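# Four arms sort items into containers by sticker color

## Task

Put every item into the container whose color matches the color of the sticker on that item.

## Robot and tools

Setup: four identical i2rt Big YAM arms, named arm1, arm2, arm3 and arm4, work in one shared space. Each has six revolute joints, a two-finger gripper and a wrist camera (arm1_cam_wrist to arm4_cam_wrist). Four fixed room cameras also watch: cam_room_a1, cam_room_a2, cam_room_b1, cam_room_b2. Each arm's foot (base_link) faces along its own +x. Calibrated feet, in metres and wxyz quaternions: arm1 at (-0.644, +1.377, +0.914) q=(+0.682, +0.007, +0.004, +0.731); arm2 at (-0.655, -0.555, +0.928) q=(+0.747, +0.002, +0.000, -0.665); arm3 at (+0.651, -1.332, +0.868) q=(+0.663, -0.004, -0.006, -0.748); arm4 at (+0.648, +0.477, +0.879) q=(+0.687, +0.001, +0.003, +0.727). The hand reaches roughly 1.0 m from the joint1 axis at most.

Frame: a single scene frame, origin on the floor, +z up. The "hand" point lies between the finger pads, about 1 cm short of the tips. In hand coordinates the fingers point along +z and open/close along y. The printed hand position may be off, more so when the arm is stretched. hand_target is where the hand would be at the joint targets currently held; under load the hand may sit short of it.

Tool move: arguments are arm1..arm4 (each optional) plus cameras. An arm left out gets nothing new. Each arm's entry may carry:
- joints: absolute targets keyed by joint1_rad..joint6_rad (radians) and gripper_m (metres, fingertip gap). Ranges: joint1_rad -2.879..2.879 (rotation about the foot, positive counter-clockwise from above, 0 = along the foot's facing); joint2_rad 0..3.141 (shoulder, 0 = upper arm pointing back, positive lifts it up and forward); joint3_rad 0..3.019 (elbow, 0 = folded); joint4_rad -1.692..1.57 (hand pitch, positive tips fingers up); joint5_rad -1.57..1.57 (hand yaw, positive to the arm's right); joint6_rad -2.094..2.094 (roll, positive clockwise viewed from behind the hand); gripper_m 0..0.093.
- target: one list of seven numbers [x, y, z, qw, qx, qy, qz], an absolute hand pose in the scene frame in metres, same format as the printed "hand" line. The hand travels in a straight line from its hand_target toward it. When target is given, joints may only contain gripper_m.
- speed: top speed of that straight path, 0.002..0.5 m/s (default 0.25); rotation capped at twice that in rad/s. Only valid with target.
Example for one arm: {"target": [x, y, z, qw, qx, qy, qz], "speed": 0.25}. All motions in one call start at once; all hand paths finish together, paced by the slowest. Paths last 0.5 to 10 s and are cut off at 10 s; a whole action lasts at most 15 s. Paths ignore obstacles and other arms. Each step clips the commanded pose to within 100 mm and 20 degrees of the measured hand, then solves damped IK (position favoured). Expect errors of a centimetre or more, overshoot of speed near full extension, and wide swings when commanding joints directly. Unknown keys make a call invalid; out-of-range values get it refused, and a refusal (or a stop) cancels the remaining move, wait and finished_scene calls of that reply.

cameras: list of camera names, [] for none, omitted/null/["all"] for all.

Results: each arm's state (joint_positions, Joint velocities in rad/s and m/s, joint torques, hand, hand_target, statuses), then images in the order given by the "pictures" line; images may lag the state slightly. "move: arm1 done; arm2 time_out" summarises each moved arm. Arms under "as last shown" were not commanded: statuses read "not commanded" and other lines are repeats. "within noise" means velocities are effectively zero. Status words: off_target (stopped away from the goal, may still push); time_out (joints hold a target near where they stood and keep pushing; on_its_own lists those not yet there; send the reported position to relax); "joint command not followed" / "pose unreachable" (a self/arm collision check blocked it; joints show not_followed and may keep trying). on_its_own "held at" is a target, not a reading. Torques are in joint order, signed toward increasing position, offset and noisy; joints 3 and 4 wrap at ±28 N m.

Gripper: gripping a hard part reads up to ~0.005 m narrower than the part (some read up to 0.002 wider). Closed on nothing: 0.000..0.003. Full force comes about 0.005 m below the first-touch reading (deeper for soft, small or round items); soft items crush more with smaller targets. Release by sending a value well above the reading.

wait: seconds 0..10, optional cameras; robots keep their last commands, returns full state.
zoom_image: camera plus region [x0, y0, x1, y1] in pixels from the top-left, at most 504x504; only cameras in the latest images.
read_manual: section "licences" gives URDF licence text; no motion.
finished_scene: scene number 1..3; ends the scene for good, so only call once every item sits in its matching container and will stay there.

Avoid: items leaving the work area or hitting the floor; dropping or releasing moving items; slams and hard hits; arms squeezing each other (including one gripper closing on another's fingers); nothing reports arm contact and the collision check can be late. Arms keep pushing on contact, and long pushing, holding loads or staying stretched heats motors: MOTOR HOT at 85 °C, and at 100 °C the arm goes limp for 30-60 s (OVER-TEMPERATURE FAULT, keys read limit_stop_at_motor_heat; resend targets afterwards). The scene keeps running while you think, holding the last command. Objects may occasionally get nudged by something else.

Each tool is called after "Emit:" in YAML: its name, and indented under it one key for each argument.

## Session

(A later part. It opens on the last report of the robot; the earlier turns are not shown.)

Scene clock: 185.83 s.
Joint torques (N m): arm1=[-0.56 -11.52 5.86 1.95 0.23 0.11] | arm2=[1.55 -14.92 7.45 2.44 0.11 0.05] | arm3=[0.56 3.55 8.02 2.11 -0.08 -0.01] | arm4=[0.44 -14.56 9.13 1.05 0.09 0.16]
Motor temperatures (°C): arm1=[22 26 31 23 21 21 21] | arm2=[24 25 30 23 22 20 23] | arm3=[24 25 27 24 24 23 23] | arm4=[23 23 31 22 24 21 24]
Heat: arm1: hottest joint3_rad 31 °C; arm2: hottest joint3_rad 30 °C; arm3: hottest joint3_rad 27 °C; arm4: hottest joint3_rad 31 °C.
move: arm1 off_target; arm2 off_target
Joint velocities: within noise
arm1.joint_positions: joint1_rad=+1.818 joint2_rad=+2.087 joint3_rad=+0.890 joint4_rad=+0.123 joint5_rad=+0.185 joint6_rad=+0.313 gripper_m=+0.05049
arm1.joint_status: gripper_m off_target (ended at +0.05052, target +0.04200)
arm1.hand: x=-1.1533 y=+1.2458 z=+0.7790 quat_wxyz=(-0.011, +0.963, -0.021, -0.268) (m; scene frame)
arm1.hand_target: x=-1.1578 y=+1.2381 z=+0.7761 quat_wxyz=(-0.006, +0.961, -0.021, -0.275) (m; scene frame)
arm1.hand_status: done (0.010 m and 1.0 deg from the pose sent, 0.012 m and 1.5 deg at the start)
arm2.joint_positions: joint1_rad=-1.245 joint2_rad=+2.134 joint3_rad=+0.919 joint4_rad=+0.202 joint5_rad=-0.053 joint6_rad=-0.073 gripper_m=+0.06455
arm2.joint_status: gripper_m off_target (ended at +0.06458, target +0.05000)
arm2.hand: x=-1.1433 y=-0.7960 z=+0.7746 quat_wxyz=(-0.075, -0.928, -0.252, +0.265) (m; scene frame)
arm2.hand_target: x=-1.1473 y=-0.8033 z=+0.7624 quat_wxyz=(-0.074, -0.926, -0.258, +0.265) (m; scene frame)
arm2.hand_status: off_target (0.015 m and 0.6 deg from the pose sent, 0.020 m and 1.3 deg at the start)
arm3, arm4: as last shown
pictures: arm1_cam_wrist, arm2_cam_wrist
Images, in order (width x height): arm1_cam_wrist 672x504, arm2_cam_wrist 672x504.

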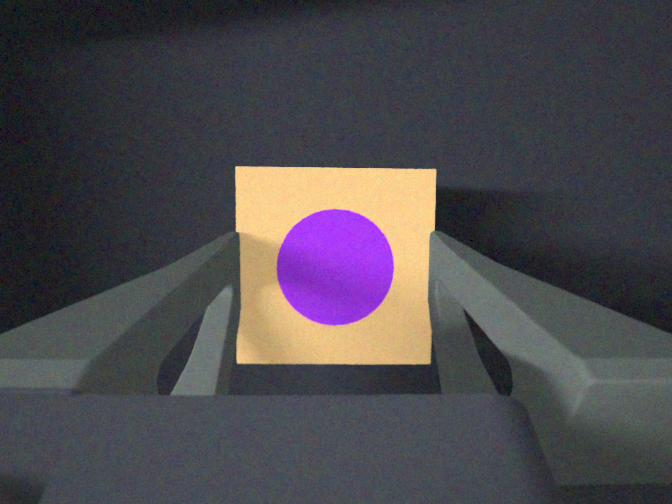

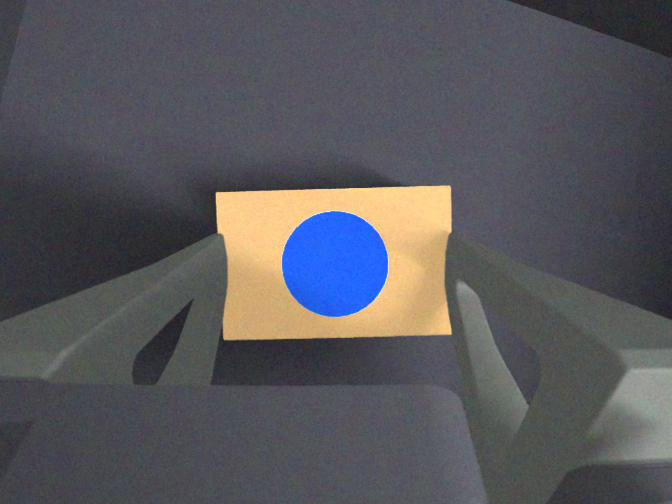

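Emit:
move:
  arm1: {"target":[-1.15,1.240,0.95,0.0060,-0.9611,0.0210,0.2756],"speed":0.3}
  arm2: {"target":[-1.14,-0.7966,0.95,0.0739,0.9261,0.2576,-0.2655],"speed":0.3}
  arm4: {"joints":{"joint2_rad":0.8,"joint3_rad":1.4,"joint4_rad":-1.578}}
  cameras: []

Emit:
move:
  arm1: {"joints":{"joint1_rad":-2.248,"joint2_rad":0.8,"joint3_rad":1.4,"joint4_rad":-1.578,"joint5_rad":0,"joint6_rad":0}}
  arm2: {"joints":{"joint1_rad":2.12,"joint2_rad":0.8,"joint3_rad":1.4,"joint4_rad":-1.578,"joint5_rad":0,"joint6_rad":0}}
  arm4: {"joints":{"joint1_rad":0.904}}

Scene clock: 201.67 s.
Joint torques (N m): arm1=[-0.5 -10.7 12.23 0.81 0.19 0.15] | arm2=[0.85 -14.86 10.65 1.32 -0.06 -0.02] | arm3=[0.56 3.43 8.01 2.13 -0.08 -0.01] | arm4=[0.15 -1.96 8.16 0.5 0.07 0.11]
Motor temperatures (°C): arm1=[22 26 31 23 21 21 22] | arm2=[24 26 29 23 22 20 23] | arm3=[24 25 27 24 24 23 23] | arm4=[23 23 32 22 24 21 24]
Heat: arm1: hottest joint3_rad 31 °C; arm2: hottest joint3_rad 29 °C; arm3: hottest joint3_rad 27 °C; arm4: hottest joint3_rad 32 °C.
move: arm1 off_target; arm2 done; arm4 done
Joint velocities: within noise
arm1.joint_positions: joint1_rad=+1.818 joint2_rad=+1.667 joint3_rad=+0.869 joint4_rad=-0.297 joint5_rad=+0.185 joint6_rad=+0.314 gripper_m=+0.05050
arm1.joint_status: not commanded
arm1.hand: x=-1.1325 y=+1.2512 z=+0.9331 quat_wxyz=(-0.014, +0.966, -0.021, -0.259) (m; scene frame)
arm1.hand_target: x=-1.1491 y=+1.2401 z=+0.9504 quat_wxyz=(-0.006, +0.961, -0.021, -0.276) (m; scene frame)
arm1.hand_status: off_target (0.027 m and 2.2 deg from the pose sent, 0.171 m and 1.0 deg at the start)
arm2.joint_positions: joint1_rad=-1.245 joint2_rad=+1.684 joint3_rad=+0.907 joint4_rad=-0.229 joint5_rad=-0.053 joint6_rad=-0.073 gripper_m=+0.06458
arm2.joint_status: not commanded
arm2.hand: x=-1.1358 y=-0.7929 z=+0.9503 quat_wxyz=(-0.075, -0.927, -0.252, +0.268) (m; scene frame)
arm2.hand_target: x=-1.1399 y=-0.7966 z=+0.9501 quat_wxyz=(-0.074, -0.926, -0.258, +0.266) (m; scene frame)
arm2.hand_status: done (0.006 m and 0.7 deg from the pose sent, 0.175 m and 0.6 deg at the start)
arm3: as last shown
arm4.joint_positions: joint1_rad=-1.083 joint2_rad=+0.803 joint3_rad=+1.400 joint4_rad=-1.566 joint5_rad=+0.000 joint6_rad=-0.011 gripper_m=+0.09404
arm4.joint_status: all done
arm4.hand: x=+0.8749 y=+0.6146 z=+1.3395 quat_wxyz=(-0.283, +0.262, -0.919, -0.077) (m; scene frame)
arm4.hand_target: x=+0.8730 y=+0.6115 z=+1.3388 quat_wxyz=(-0.279, +0.255, -0.923, -0.077) (m; scene frame)
arm4.hand_status: not commanded
pictures: none
No camera images: "cameras" was empty.

Scene clock: 204.33 s.
Joint torques (N m): arm1=[-2.14 -1.14 11.06 0.87 -0.01 -0.06] | arm2=[1.32 -3.31 9.98 1.44 0.12 0.2] | arm3=[0.44 3.43 7.99 2.14 -0.08 0] | arm4=[0.97 -2.08 8.05 0.55 0.08 0.15]
Motor temperatures (°C): arm1=[22 26 31 23 21 21 22] | arm2=[24 26 29 22 22 20 24] | arm3=[24 25 27 24 24 23 23] | arm4=[23 23 31 22 24 21 24]
Heat: arm1: hottest joint3_rad 31 °C; arm2: hottest joint3_rad 29 °C; arm3: hottest joint3_rad 27 °C; arm4: hottest joint3_rad 31 °C.
move: arm1 done; arm2 done; arm4 done
Joint velocities: within noise
arm1.joint_positions: joint1_rad=-2.242 joint2_rad=+0.813 joint3_rad=+1.385 joint4_rad=-1.569 joint5_rad=+0.002 joint6_rad=+0.007 gripper_m=+0.05054
arm1.joint_status: all done
arm1.hand: x=-0.4184 y=+1.2251 z=+1.3627 quat_wxyz=(-0.263, -0.288, -0.917, +0.085) (m; scene frame)
arm1.hand_target: x=-0.4241 y=+1.2275 z=+1.3715 quat_wxyz=(-0.271, -0.286, -0.915, +0.089) (m; scene frame)
arm1.hand_status: not commanded
arm2.joint_positions: joint1_rad=+2.115 joint2_rad=+0.808 joint3_rad=+1.405 joint4_rad=-1.566 joint5_rad=-0.003 joint6_rad=-0.013 gripper_m=+0.06463
arm2.joint_status: all done
arm2.hand: x=-0.4474 y=-0.3943 z=+1.3920 quat_wxyz=(-0.281, +0.316, -0.901, -0.097) (m; scene frame)
arm2.hand_target: x=-0.4518 y=-0.3968 z=+1.3903 quat_wxyz=(-0.277, +0.312, -0.903, -0.097) (m; scene frame)
arm2.hand_status: not commanded
arm3: as last shown
arm4.joint_positions: joint1_rad=+0.900 joint2_rad=+0.803 joint3_rad=+1.400 joint4_rad=-1.566 joint5_rad=-0.001 joint6_rad=-0.011 gripper_m=+0.09406
arm4.joint_status: all done
arm4.hand: x=+0.4356 y=+0.6306 z=+1.3416 quat_wxyz=(-0.088, +0.912, -0.284, -0.283) (m; scene frame)
arm4.hand_target: x=+0.4378 y=+0.6279 z=+1.3409 quat_wxyz=(-0.085, +0.912, -0.288, -0.280) (m; scene frame)
arm4.hand_status: not commanded
pictures: arm1_cam_wrist, arm2_cam_wrist, arm3_cam_wrist, arm4_cam_wrist, cam_room_a1, cam_room_a2, cam_room_b1, cam_room_b2
Images, in order (width x height): arm1_cam_wrist 672x504, arm2_cam_wrist 672x504, arm3_cam_wrist 672x504, arm4_cam_wrist 672x504, cam_room_a1 672x504, cam_room_a2 672x504, cam_room_b1 672x504, cam_room_b2 672x504.

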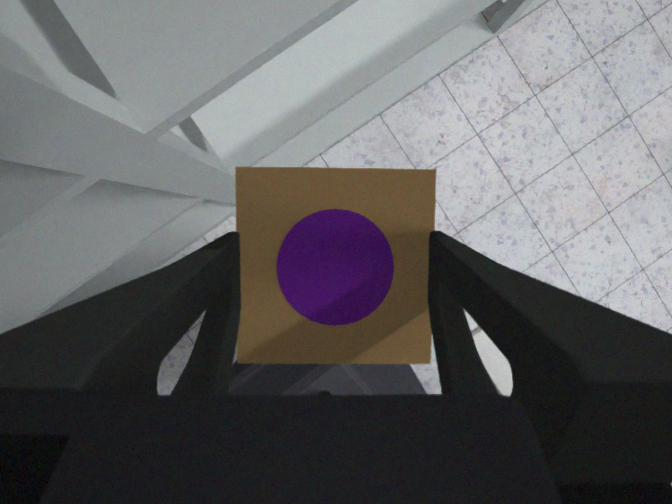

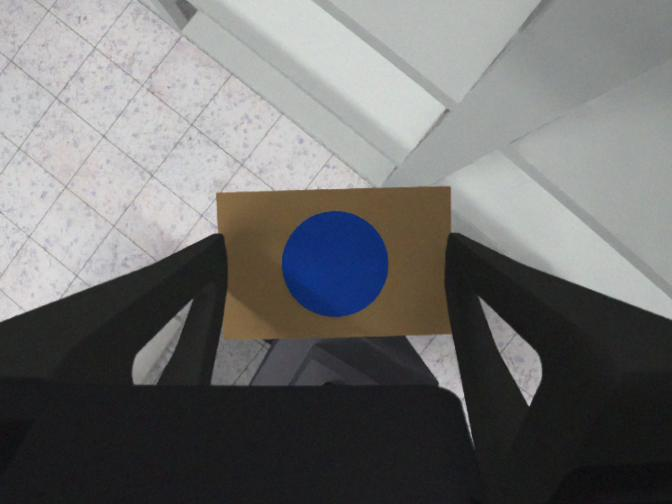

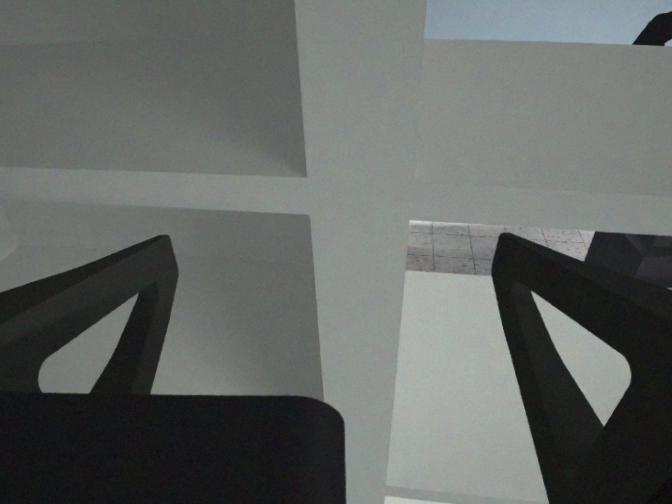

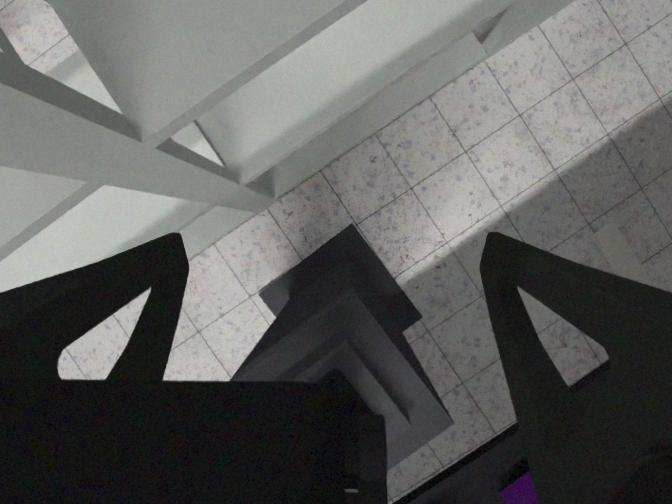

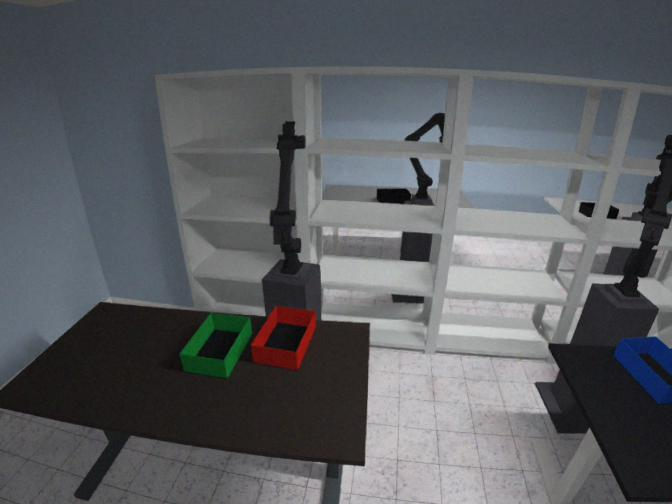

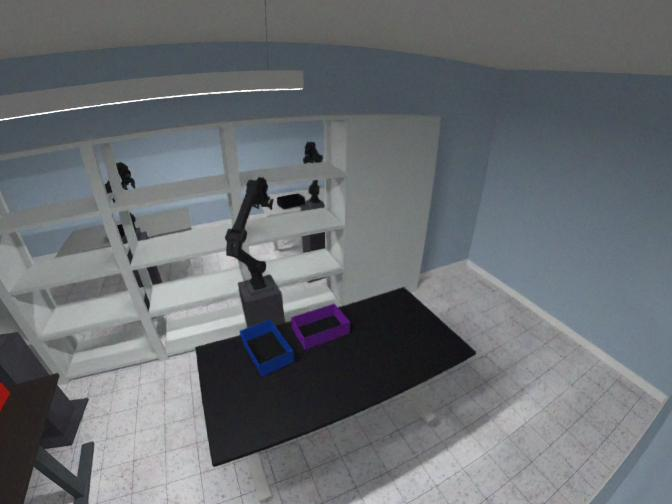

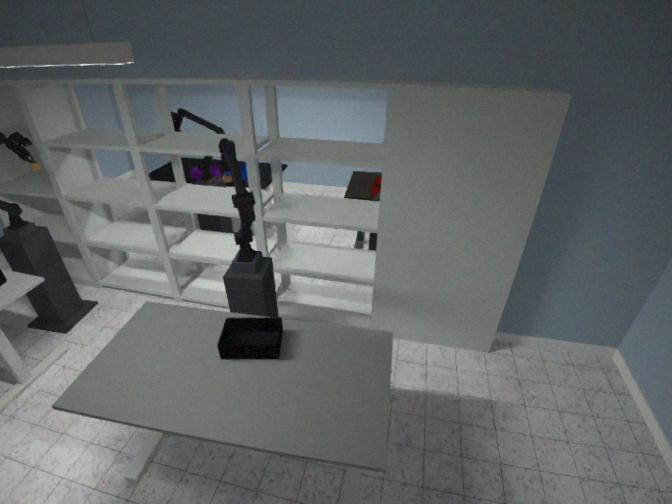

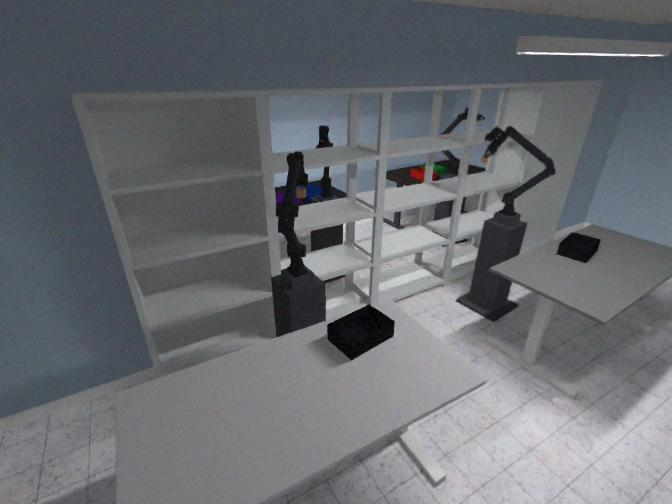

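Emit:
move:
  arm1: {"target":[-0.42,1.222,1.125,0.2869,0.2852,0.9100,-0.0899],"speed":0.3}
  arm2: {"target":[-0.447,-0.393,1.125,0.2841,-0.3121,0.9012,0.0984],"speed":0.3}
  cameras: []

Emit:
move:
  arm1: {"target":[0.0,0.93,1.13,0.2869,0.2852,0.9100,-0.0899],"speed":0.2}
  arm2: {"target":[0.0,-0.04,1.13,0.2841,-0.3121,0.9012,0.0984],"speed":0.2}

Scene clock: 219.53 s.
Joint torques (N m): arm1=[-2.9 -0.15 13.12 2.06 -0.04 -0.06] | arm2=[1.08 -2.55 12.12 2.69 0.11 0.18] | arm3=[0.56 3.49 8.01 2.1 -0.07 -0.01] | arm4=[1.26 -1.79 7.97 0.54 0.13 0.12]
Motor temperatures (°C): arm1=[22 25 32 23 21 21 22] | arm2=[24 26 30 22 22 20 24] | arm3=[24 24 27 24 24 23 23] | arm4=[23 23 31 22 24 21 24]
Heat: arm1: hottest joint3_rad 32 °C; arm2: hottest joint3_rad 30 °C; arm3: hottest joint3_rad 27 °C; arm4: hottest joint3_rad 31 °C.
move: arm1 off_target; arm2 done
Joint velocities: within noise
arm1.joint_positions: joint1_rad=-2.245 joint2_rad=+0.595 joint3_rad=+0.614 joint4_rad=-1.016 joint5_rad=-0.009 joint6_rad=+0.004 gripper_m=+0.05054
arm1.joint_status: not commanded
arm1.hand: x=-0.4249 y=+1.2287 z=+1.1098 quat_wxyz=(-0.264, -0.286, -0.918, +0.081) (m; scene frame)
arm1.hand_target: x=-0.4204 y=+1.2224 z=+1.1251 quat_wxyz=(-0.287, -0.285, -0.910, +0.090) (m; scene frame)
arm1.hand_status: off_target (0.017 m and 3.0 deg from the pose sent, 0.238 m and 2.9 deg at the start)
arm2.joint_positions: joint1_rad=+2.115 joint2_rad=+0.589 joint3_rad=+0.588 joint4_rad=-0.992 joint5_rad=-0.003 joint6_rad=-0.013 gripper_m=+0.06463
arm2.joint_status: not commanded
arm2.hand: x=-0.4495 y=-0.3954 z=+1.1201 quat_wxyz=(-0.271, +0.317, -0.904, -0.093) (m; scene frame)
arm2.hand_target: x=-0.4472 y=-0.3931 z=+1.1251 quat_wxyz=(-0.284, +0.312, -0.901, -0.099) (m; scene frame)
arm2.hand_status: done (0.006 m and 1.7 deg from the pose sent, 0.267 m and 0.6 deg at the start)
arm3, arm4: as last shown
pictures: none
No camera images: "cameras" was empty.

Scene clock: 223.33 s.
Joint torques (N m): arm1=[-2.08 -18.96 17.84 1.01 0.11 0.05] | arm2=[1.08 -24.12 17.81 1.39 0.13 0.19] | arm3=[0.38 3.49 8.01 2.11 -0.07 -0.02] | arm4=[1.44 -1.79 8.06 0.66 0.07 0.14]
Motor temperatures (°C): arm1=[22 25 32 23 21 21 22] | arm2=[24 26 31 22 22 20 24] | arm3=[24 24 27 24 24 23 23] | arm4=[23 23 31 22 24 21 24]
Heat: arm1: hottest joint3_rad 32 °C; arm2: hottest joint3_rad 31 °C; arm3: hottest joint3_rad 27 °C; arm4: hottest joint3_rad 31 °C.
move: arm1 off_target; arm2 off_target
Joint velocities: within noise
arm1.joint_positions: joint1_rad=-2.245 joint2_rad=+2.032 joint3_rad=+1.933 joint4_rad=-0.904 joint5_rad=-0.008 joint6_rad=+0.004 gripper_m=+0.05054
arm1.joint_status: not commanded
arm1.hand: x=-0.0124 y=+0.9429 z=+1.0974 quat_wxyz=(-0.261, -0.287, -0.918, +0.080) (m; scene frame)
arm1.hand_target: x=-0.0020 y=+0.9314 z=+1.1303 quat_wxyz=(-0.288, -0.285, -0.910, +0.090) (m; scene frame)
arm1.hand_status: off_target (0.037 m and 3.3 deg from the pose sent, 0.520 m and 3.0 deg at the start)
arm2.joint_positions: joint1_rad=+2.115 joint2_rad=+2.207 joint3_rad=+2.215 joint4_rad=-0.990 joint5_rad=-0.002 joint6_rad=-0.013 gripper_m=+0.06463
arm2.joint_status: not commanded
arm2.hand: x=-0.0084 y=-0.0524 z=+1.1241 quat_wxyz=(-0.276, +0.317, -0.903, -0.094) (m; scene frame)
arm2.hand_target: x=-0.0011 y=-0.0406 z=+1.1297 quat_wxyz=(-0.285, +0.312, -0.901, -0.099) (m; scene frame)
arm2.hand_status: off_target (0.016 m and 1.2 deg from the pose sent, 0.573 m and 1.7 deg at the start)
arm3, arm4: as last shown
pictures: arm1_cam_wrist, arm2_cam_wrist, arm3_cam_wrist, arm4_cam_wrist, cam_room_a1, cam_room_a2, cam_room_b1, cam_room_b2
Images, in order (width x height): arm1_cam_wrist 672x504, arm2_cam_wrist 672x504, arm3_cam_wrist 672x504, arm4_cam_wrist 672x504, cam_room_a1 672x504, cam_room_a2 672x504, cam_room_b1 672x504, cam_room_b2 672x504.

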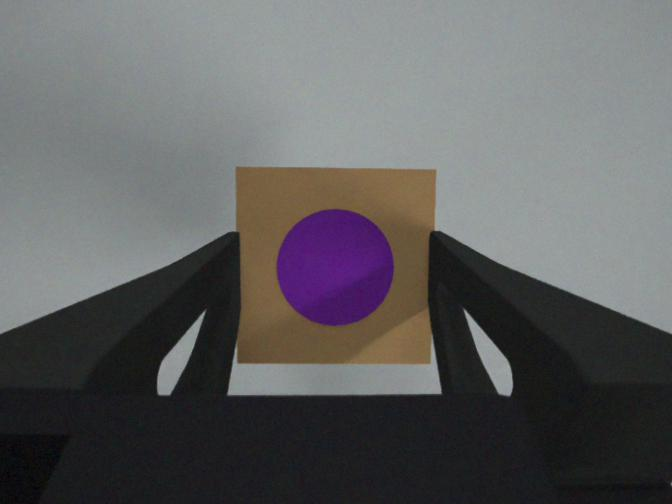

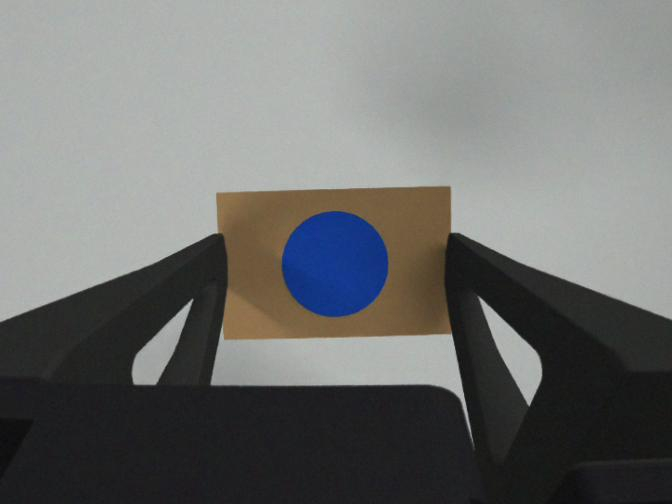

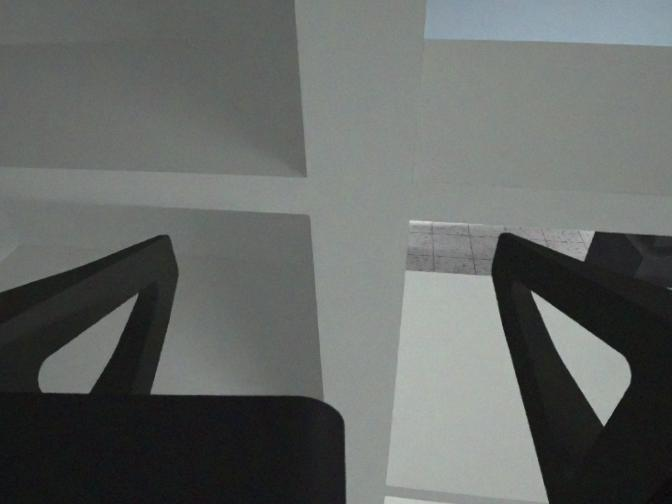

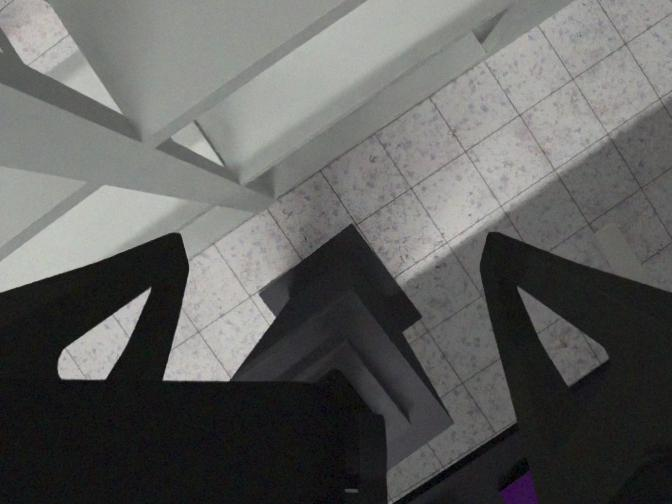

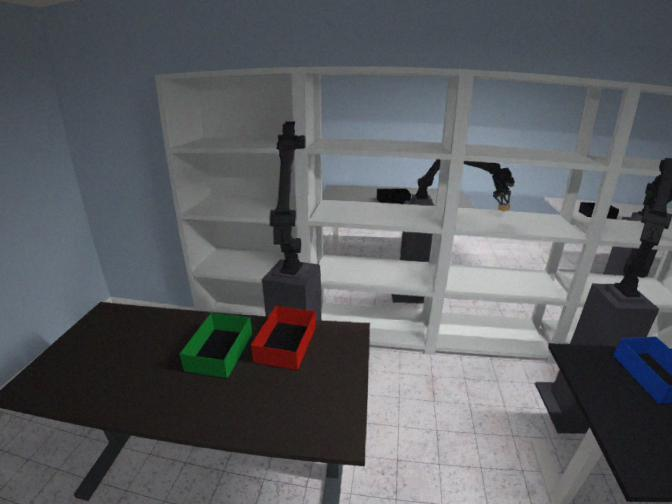

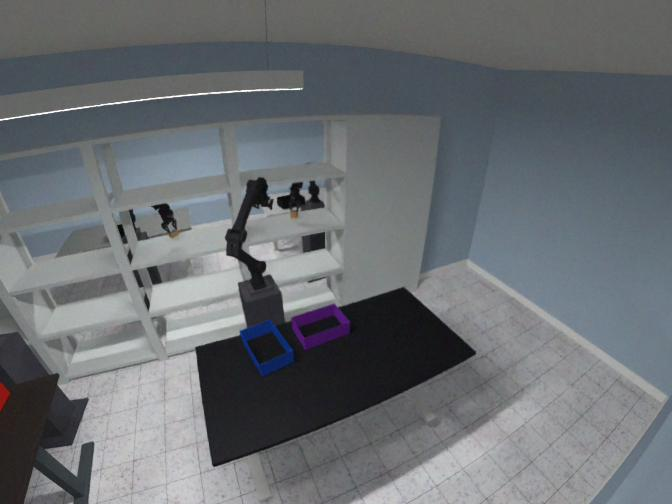

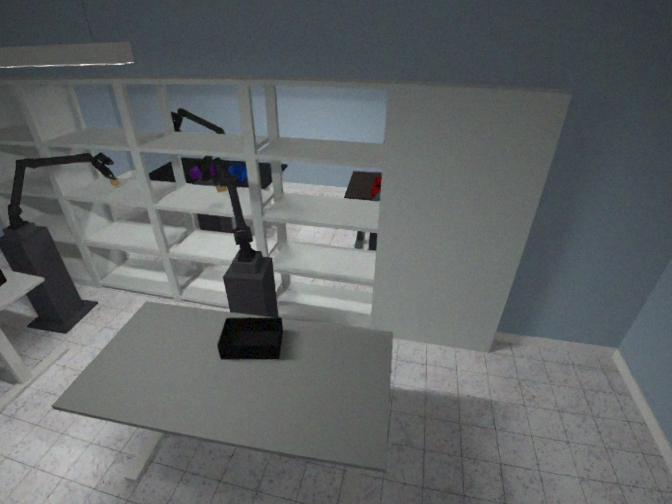

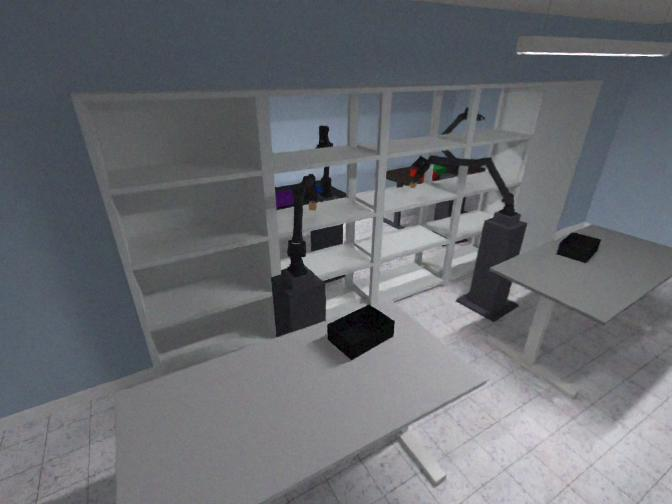

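Emit:
zoom_image:
  camera: "cam_room_a2"
  region: [120, 150, 340, 290]

Emit:
zoom_image:
  camera: "cam_room_a1"
  region: [420, 140, 600, 260]

Emit:
zoom_image:
  camera: "cam_room_b2"
  region: [260, 130, 520, 290]

Scaled by 2.291.

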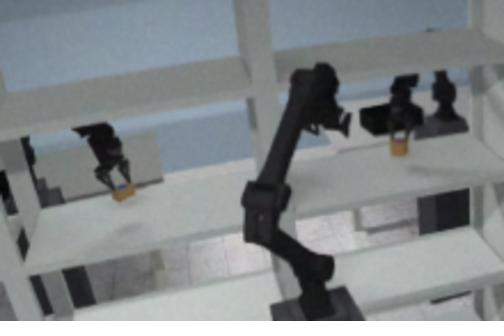

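Scaled by 2.800.

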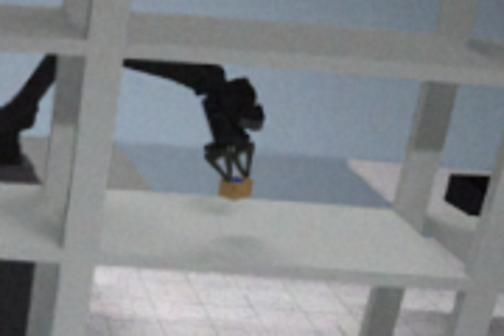

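Scaled by 1.938.

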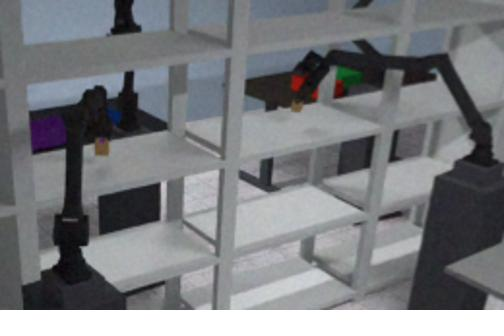

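Emit:
move:
  arm1: {"target":[0.0,0.93,1.095,0.2869,0.2852,0.9100,-0.0899],"speed":0.1}
  arm2: {"target":[0.0,-0.04,1.08,0.2841,-0.3121,0.9012,0.0984],"speed":0.1}
  cameras: ["cam_room_a1","cam_room_a2"]

Emit:
zoom_image:
  camera: "cam_room_a2"
  region: [120, 150, 340, 290]

Emit:
zoom_image:
  camera: "cam_room_a1"
  region: [450, 140, 570, 240]

Scene clock: 244.33 s.
Joint torques (N m): arm1=[-2.32 -18.61 12.03 2.35 0.11 0.02] | arm2=[1.2 -24.23 11.43 2.77 0.13 0.2] | arm3=[0.62 3.43 8.01 2.14 -0.08 -0.01] | arm4=[1.08 -1.55 7.88 0.62 0.09 0.18]
Motor temperatures (°C): arm1=[22 27 38 23 21 21 22] | arm2=[24 26 33 22 22 20 24] | arm3=[24 24 27 24 24 23 23] | arm4=[23 22 30 22 24 21 24]
Heat: arm1: hottest joint3_rad 38 °C; arm2: hottest joint3_rad 33 °C; arm3: hottest joint3_rad 27 °C; arm4: hottest joint3_rad 30 °C.
move: arm1 done; arm2 off_target
Joint velocities: within noise
arm1.joint_positions: joint1_rad=-2.245 joint2_rad=+2.042 joint3_rad=+1.933 joint4_rad=-0.855 joint5_rad=-0.008 joint6_rad=+0.004 gripper_m=+0.05054
arm1.joint_status: not commanded
arm1.hand: x=-0.0037 y=+0.9370 z=+1.0967 quat_wxyz=(-0.279, -0.285, -0.913, +0.086) (m; scene frame)
arm1.hand_target: x=-0.0002 y=+0.9302 z=+1.0950 quat_wxyz=(-0.287, -0.285, -0.910, +0.090) (m; scene frame)
arm1.hand_status: done (0.008 m and 1.1 deg from the pose sent, 0.018 m and 3.3 deg at the start)
arm2.joint_positions: joint1_rad=+2.115 joint2_rad=+2.213 joint3_rad=+2.172 joint4_rad=-0.899 joint5_rad=-0.001 joint6_rad=-0.013 gripper_m=+0.06463
arm2.joint_status: not commanded
arm2.hand: x=-0.0007 y=-0.0464 z=+1.1099 quat_wxyz=(-0.295, +0.314, -0.897, -0.101) (m; scene frame)
arm2.hand_target: x=-0.0010 y=-0.0407 z=+1.0804 quat_wxyz=(-0.284, +0.312, -0.901, -0.098) (m; scene frame)
arm2.hand_status: off_target (0.031 m and 1.4 deg from the pose sent, 0.047 m and 1.1 deg at the start)
arm3.joint_positions: joint1_rad=-1.290 joint2_rad=+0.531 joint3_rad=+1.394 joint4_rad=-0.879 joint5_rad=+0.002 joint6_rad=-0.005 gripper_m=+0.09399
arm3.joint_status: not commanded
arm3.hand: x=+0.4287 y=-1.3574 z=+1.5345 quat_wxyz=(-0.059, -0.711, -0.053, +0.699) (m; scene frame)
arm3.hand_target: x=+0.4296 y=-1.3553 z=+1.5408 quat_wxyz=(-0.058, -0.706, -0.048, +0.705) (m; scene frame)
arm3.hand_status: not commanded
arm4: as last shown
pictures: cam_room_a1, cam_room_a2
Images, in order (width x height): cam_room_a1 672x504, cam_room_a2 672x504.

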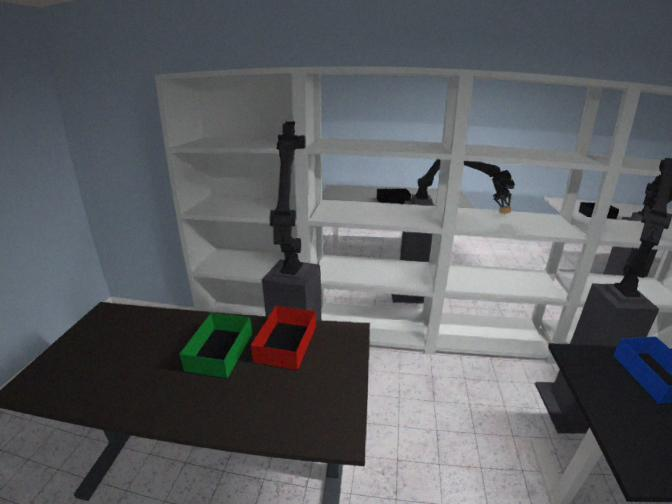

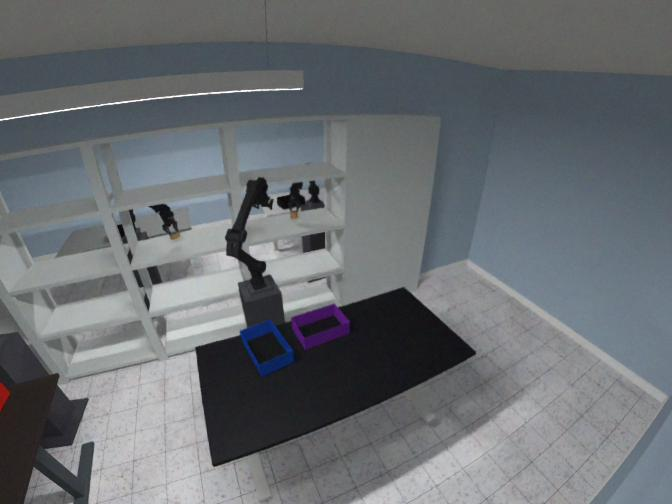

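Scaled by 2.291.

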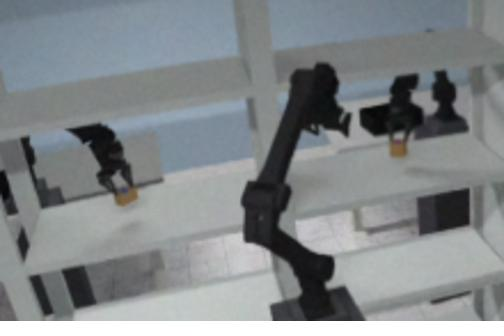

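Scaled by 4.200.

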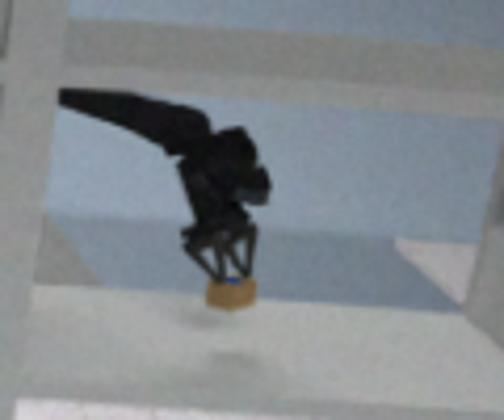

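Emit:
move:
  arm1: {"target":[0.0,0.93,1.062,0.2869,0.2852,0.9100,-0.0899],"speed":0.1}
  arm2: {"target":[0.0,-0.04,1.05,0.2841,-0.3121,0.9012,0.0984],"speed":0.1}
  cameras: ["cam_room_a1","cam_room_a2"]

Emit:
zoom_image:
  camera: "cam_room_a2"
  region: [120, 150, 340, 290]

Emit:
zoom_image:
  camera: "cam_room_a1"
  region: [450, 140, 570, 240]

Scene clock: 250.93 s.
Joint torques (N m): arm1=[-2.37 -19.14 12.03 2.04 0.05 -0.03] | arm2=[1.26 -23.65 11.14 2.78 0.13 0.19] | arm3=[0.56 3.49 8.01 2.13 -0.08 0] | arm4=[1.08 -1.61 8.05 0.55 0.1 0.15]
Motor temperatures (°C): arm1=[22 27 37 23 21 21 22] | arm2=[24 26 34 22 22 20 24] | arm3=[24 24 27 24 24 23 23] | arm4=[23 22 30 22 24 21 24]
Heat: arm1: hottest joint3_rad 37 °C; arm2: hottest joint3_rad 34 °C; arm3: hottest joint3_rad 27 °C; arm4: hottest joint3_rad 30 °C.
move: arm1 done; arm2 off_target
Joint velocities: within noise
arm1.joint_positions: joint1_rad=-2.245 joint2_rad=+2.064 joint3_rad=+1.871 joint4_rad=-0.778 joint5_rad=-0.008 joint6_rad=+0.004 gripper_m=+0.05054
arm1.joint_status: not commanded
arm1.hand: x=-0.0039 y=+0.9367 z=+1.0586 quat_wxyz=(-0.276, -0.285, -0.914, +0.085) (m; scene frame)
arm1.hand_target: x=-0.0001 y=+0.9301 z=+1.0623 quat_wxyz=(-0.287, -0.285, -0.910, +0.090) (m; scene frame)
arm1.hand_status: done (0.008 m and 1.4 deg from the pose sent, 0.036 m and 1.1 deg at the start)
arm2.joint_positions: joint1_rad=+2.115 joint2_rad=+2.219 joint3_rad=+2.115 joint4_rad=-0.829 joint5_rad=-0.001 joint6_rad=-0.013 gripper_m=+0.06463
arm2.joint_status: not commanded
arm2.hand: x=+0.0004 y=-0.0455 z=+1.0854 quat_wxyz=(-0.298, +0.314, -0.896, -0.102) (m; scene frame)
arm2.hand_target: x=-0.0013 y=-0.0409 z=+1.0506 quat_wxyz=(-0.284, +0.312, -0.901, -0.098) (m; scene frame)
arm2.hand_status: off_target (0.036 m and 1.8 deg from the pose sent, 0.060 m and 1.4 deg at the start)
arm3, arm4: as last shown
pictures: cam_room_a1, cam_room_a2
Images, in order (width x height): cam_room_a1 672x504, cam_room_a2 672x504.

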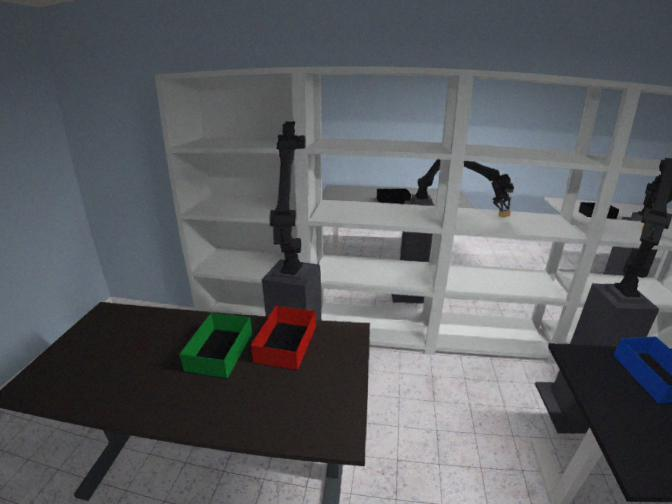

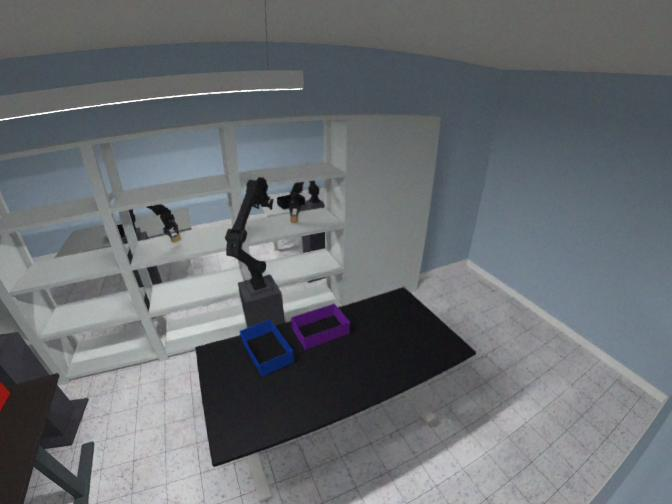

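Scaled by 2.291.

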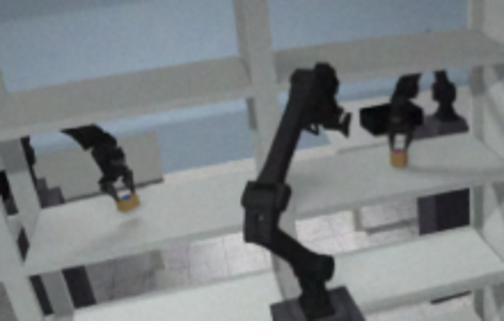

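Scaled by 4.200.

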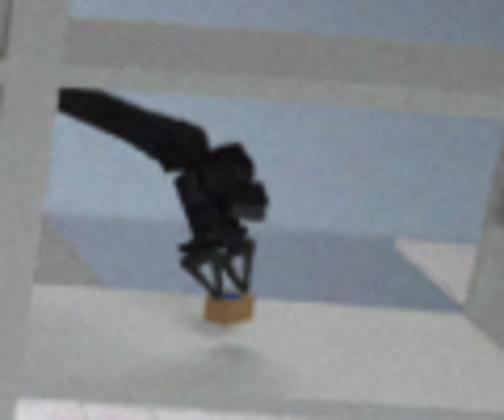

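Emit:
move:
  arm1: {"target":[0.0,0.93,1.035,0.2869,0.2852,0.9100,-0.0899],"speed":0.08}
  arm2: {"target":[0.0,-0.04,1.025,0.2841,-0.3121,0.9012,0.0984],"speed":0.08}
  cameras: ["cam_room_a1","cam_room_a2","cam_room_b2"]

Emit:
zoom_image:
  camera: "cam_room_a2"
  region: [250, 160, 350, 250]

Emit:
zoom_image:
  camera: "cam_room_a1"
  region: [450, 140, 570, 240]

Emit:
zoom_image:
  camera: "cam_room_b2"
  region: [260, 140, 360, 240]

Scene clock: 257.43 s.
Joint torques (N m): arm1=[-2.49 -17.96 10.8 2.02 0.13 -0.02] | arm2=[1.14 -24.06 11.14 2.8 0.12 0.19] | arm3=[0.5 3.6 7.95 2.1 -0.07 -0.01] | arm4=[0.85 -2.02 8.03 0.53 0.12 0.16]
Motor temperatures (°C): arm1=[22 28 37 23 21 21 22] | arm2=[24 27 34 23 22 20 24] | arm3=[24 24 27 24 24 23 23] | arm4=[23 22 30 22 24 21 24]
Heat: arm1: hottest joint3_rad 37 °C; arm2: hottest joint3_rad 34 °C; arm3: hottest joint3_rad 27 °C; arm4: hottest joint3_rad 30 °C.
move: arm1 off_target; arm2 off_target
Joint velocities: within noise
arm1.joint_positions: joint1_rad=-2.245 joint2_rad=+2.065 joint3_rad=+1.840 joint4_rad=-0.716 joint5_rad=-0.008 joint6_rad=+0.004 gripper_m=+0.05054
arm1.joint_status: not commanded
arm1.hand: x=-0.0009 y=+0.9345 z=+1.0508 quat_wxyz=(-0.290, -0.284, -0.910, +0.089) (m; scene frame)
arm1.hand_target: x=-0.0003 y=+0.9303 z=+1.0351 quat_wxyz=(-0.287, -0.285, -0.910, +0.090) (m; scene frame)
arm1.hand_status: off_target (0.017 m and 0.4 deg from the pose sent, 0.025 m and 1.5 deg at the start)
arm2.joint_positions: joint1_rad=+2.115 joint2_rad=+2.235 joint3_rad=+2.075 joint4_rad=-0.775 joint5_rad=-0.001 joint6_rad=-0.013 gripper_m=+0.06463
arm2.joint_status: not commanded
arm2.hand: x=+0.0012 y=-0.0449 z=+1.0591 quat_wxyz=(-0.297, +0.314, -0.896, -0.101) (m; scene frame)
arm2.hand_target: x=-0.0013 y=-0.0409 z=+1.0255 quat_wxyz=(-0.284, +0.312, -0.901, -0.098) (m; scene frame)
arm2.hand_status: off_target (0.034 m and 1.7 deg from the pose sent, 0.061 m and 1.8 deg at the start)
arm3, arm4: as last shown
pictures: cam_room_a1, cam_room_a2, cam_room_b2
Images, in order (width x height): cam_room_a1 672x504, cam_room_a2 672x504, cam_room_b2 672x504.

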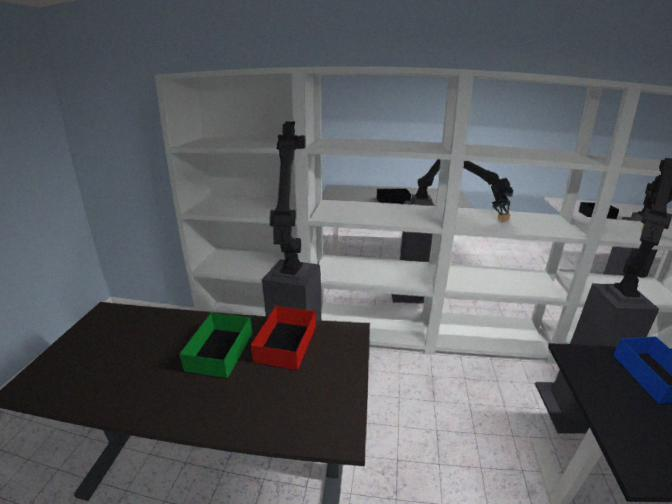

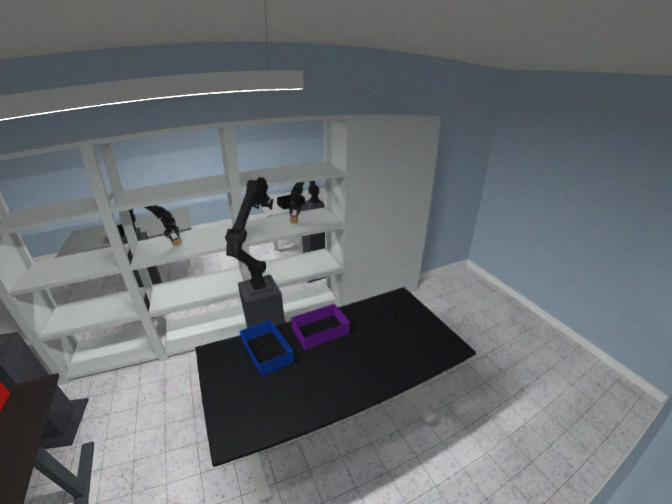

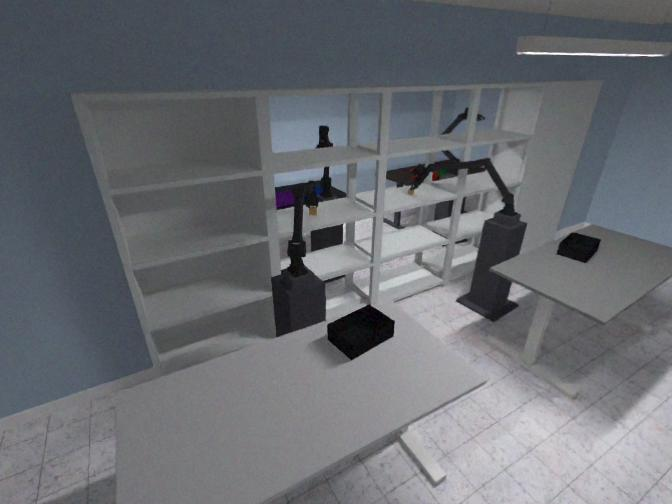

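Scaled by 5.040.

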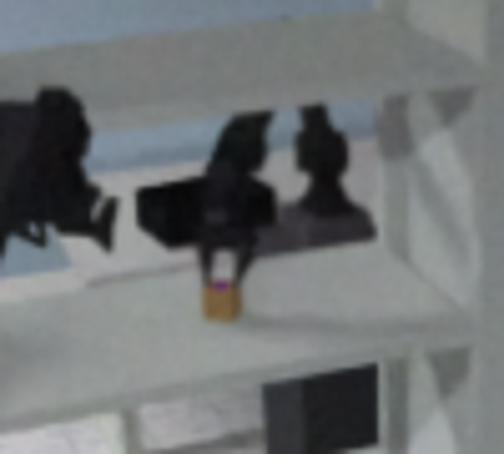

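Scaled by 4.200.

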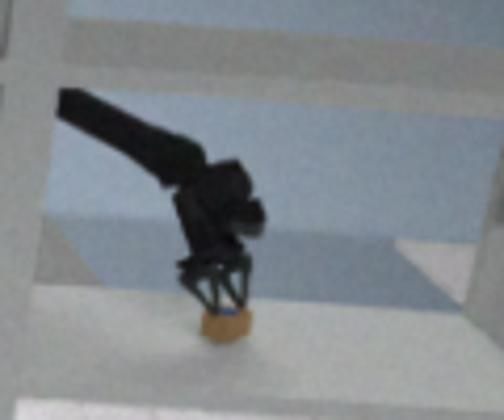

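Scaled by 5.040.

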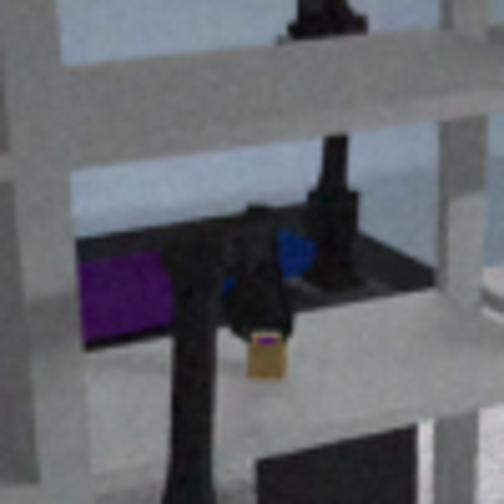

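Emit:
move:
  arm1: {"joints":{"gripper_m":0.075}}
  arm2: {"target":[0.0,-0.04,1.005,0.2841,-0.3121,0.9012,0.0984],"speed":0.06}
  cameras: ["cam_room_a1","cam_room_a2","arm1_cam_wrist"]

Emit:
zoom_image:
  camera: "cam_room_a1"
  region: [450, 140, 570, 240]

Scene clock: 263.20 s.
Joint torques (N m): arm1=[-2.9 -18.26 11.23 2.1 0.07 0.03] | arm2=[1.14 -23.18 10.54 2.77 0.13 0.18] | arm3=[0.5 3.49 7.98 2.13 -0.08 -0.01] | arm4=[1.2 -1.85 7.98 0.54 0.14 0.13]
Motor temperatures (°C): arm1=[22 28 36 23 21 21 22] | arm2=[24 27 33 23 22 20 24] | arm3=[24 24 27 24 24 23 23] | arm4=[23 22 30 22 24 21 24]
Heat: arm1: hottest joint3_rad 36 °C; arm2: hottest joint3_rad 33 °C; arm3: hottest joint3_rad 27 °C; arm4: hottest joint3_rad 30 °C.
move: arm1 done; arm2 off_target
Joint velocities: within noise
arm1.joint_positions: joint1_rad=-2.245 joint2_rad=+2.070 joint3_rad=+1.834 joint4_rad=-0.715 joint5_rad=-0.008 joint6_rad=+0.004 gripper_m=+0.07496
arm1.joint_status: all done
arm1.hand: x=-0.0021 y=+0.9353 z=+1.0442 quat_wxyz=(-0.285, -0.284, -0.911, +0.088) (m; scene frame)
arm1.hand_target: x=-0.0004 y=+0.9303 z=+1.0350 quat_wxyz=(-0.287, -0.285, -0.910, +0.090) (m; scene frame)
arm1.hand_status: not commanded
arm2.joint_positions: joint1_rad=+2.115 joint2_rad=+2.237 joint3_rad=+2.050 joint4_rad=-0.731 joint5_rad=-0.001 joint6_rad=-0.013 gripper_m=+0.06463
arm2.joint_status: not commanded
arm2.hand: x=+0.0030 y=-0.0435 z=+1.0510 quat_wxyz=(-0.305, +0.313, -0.893, -0.104) (m; scene frame)
arm2.hand_target: x=-0.0019 y=-0.0414 z=+1.0059 quat_wxyz=(-0.284, +0.312, -0.901, -0.098) (m; scene frame)
arm2.hand_status: off_target (0.046 m and 2.7 deg from the pose sent, 0.054 m and 1.7 deg at the start)
arm3, arm4: as last shown
pictures: arm1_cam_wrist, cam_room_a1, cam_room_a2
Images, in order (width x height): arm1_cam_wrist 672x504, cam_room_a1 672x504, cam_room_a2 672x504.

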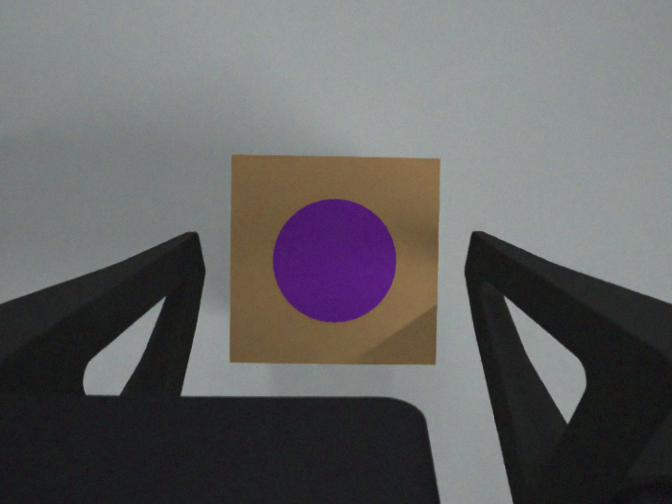

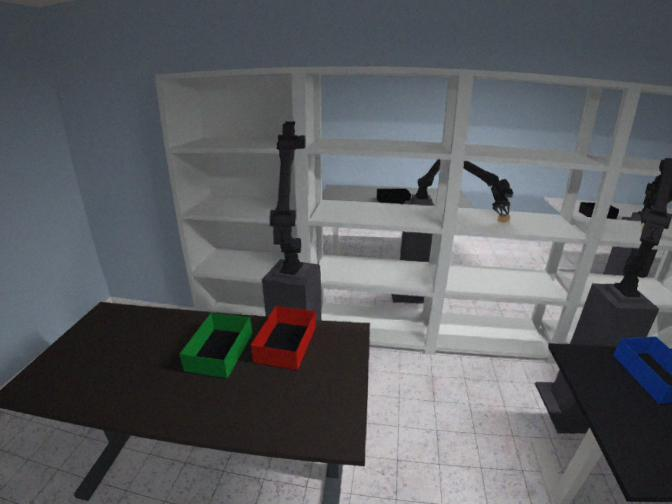

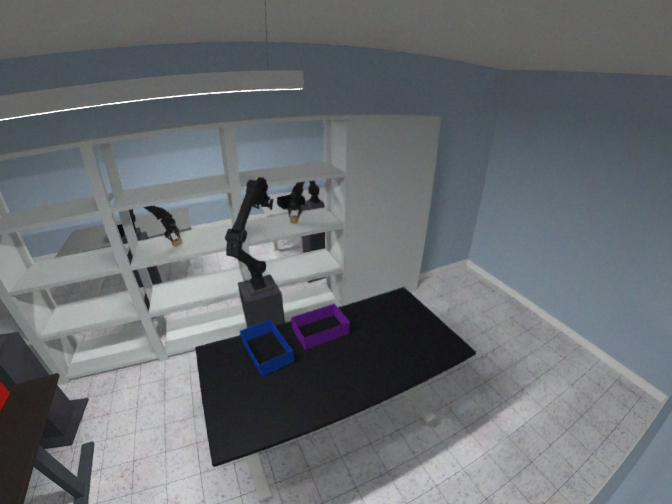

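Scaled by 4.200.

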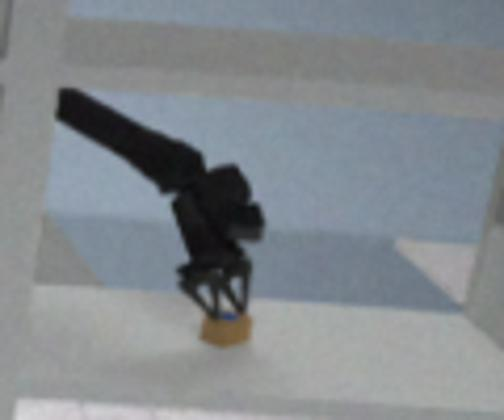

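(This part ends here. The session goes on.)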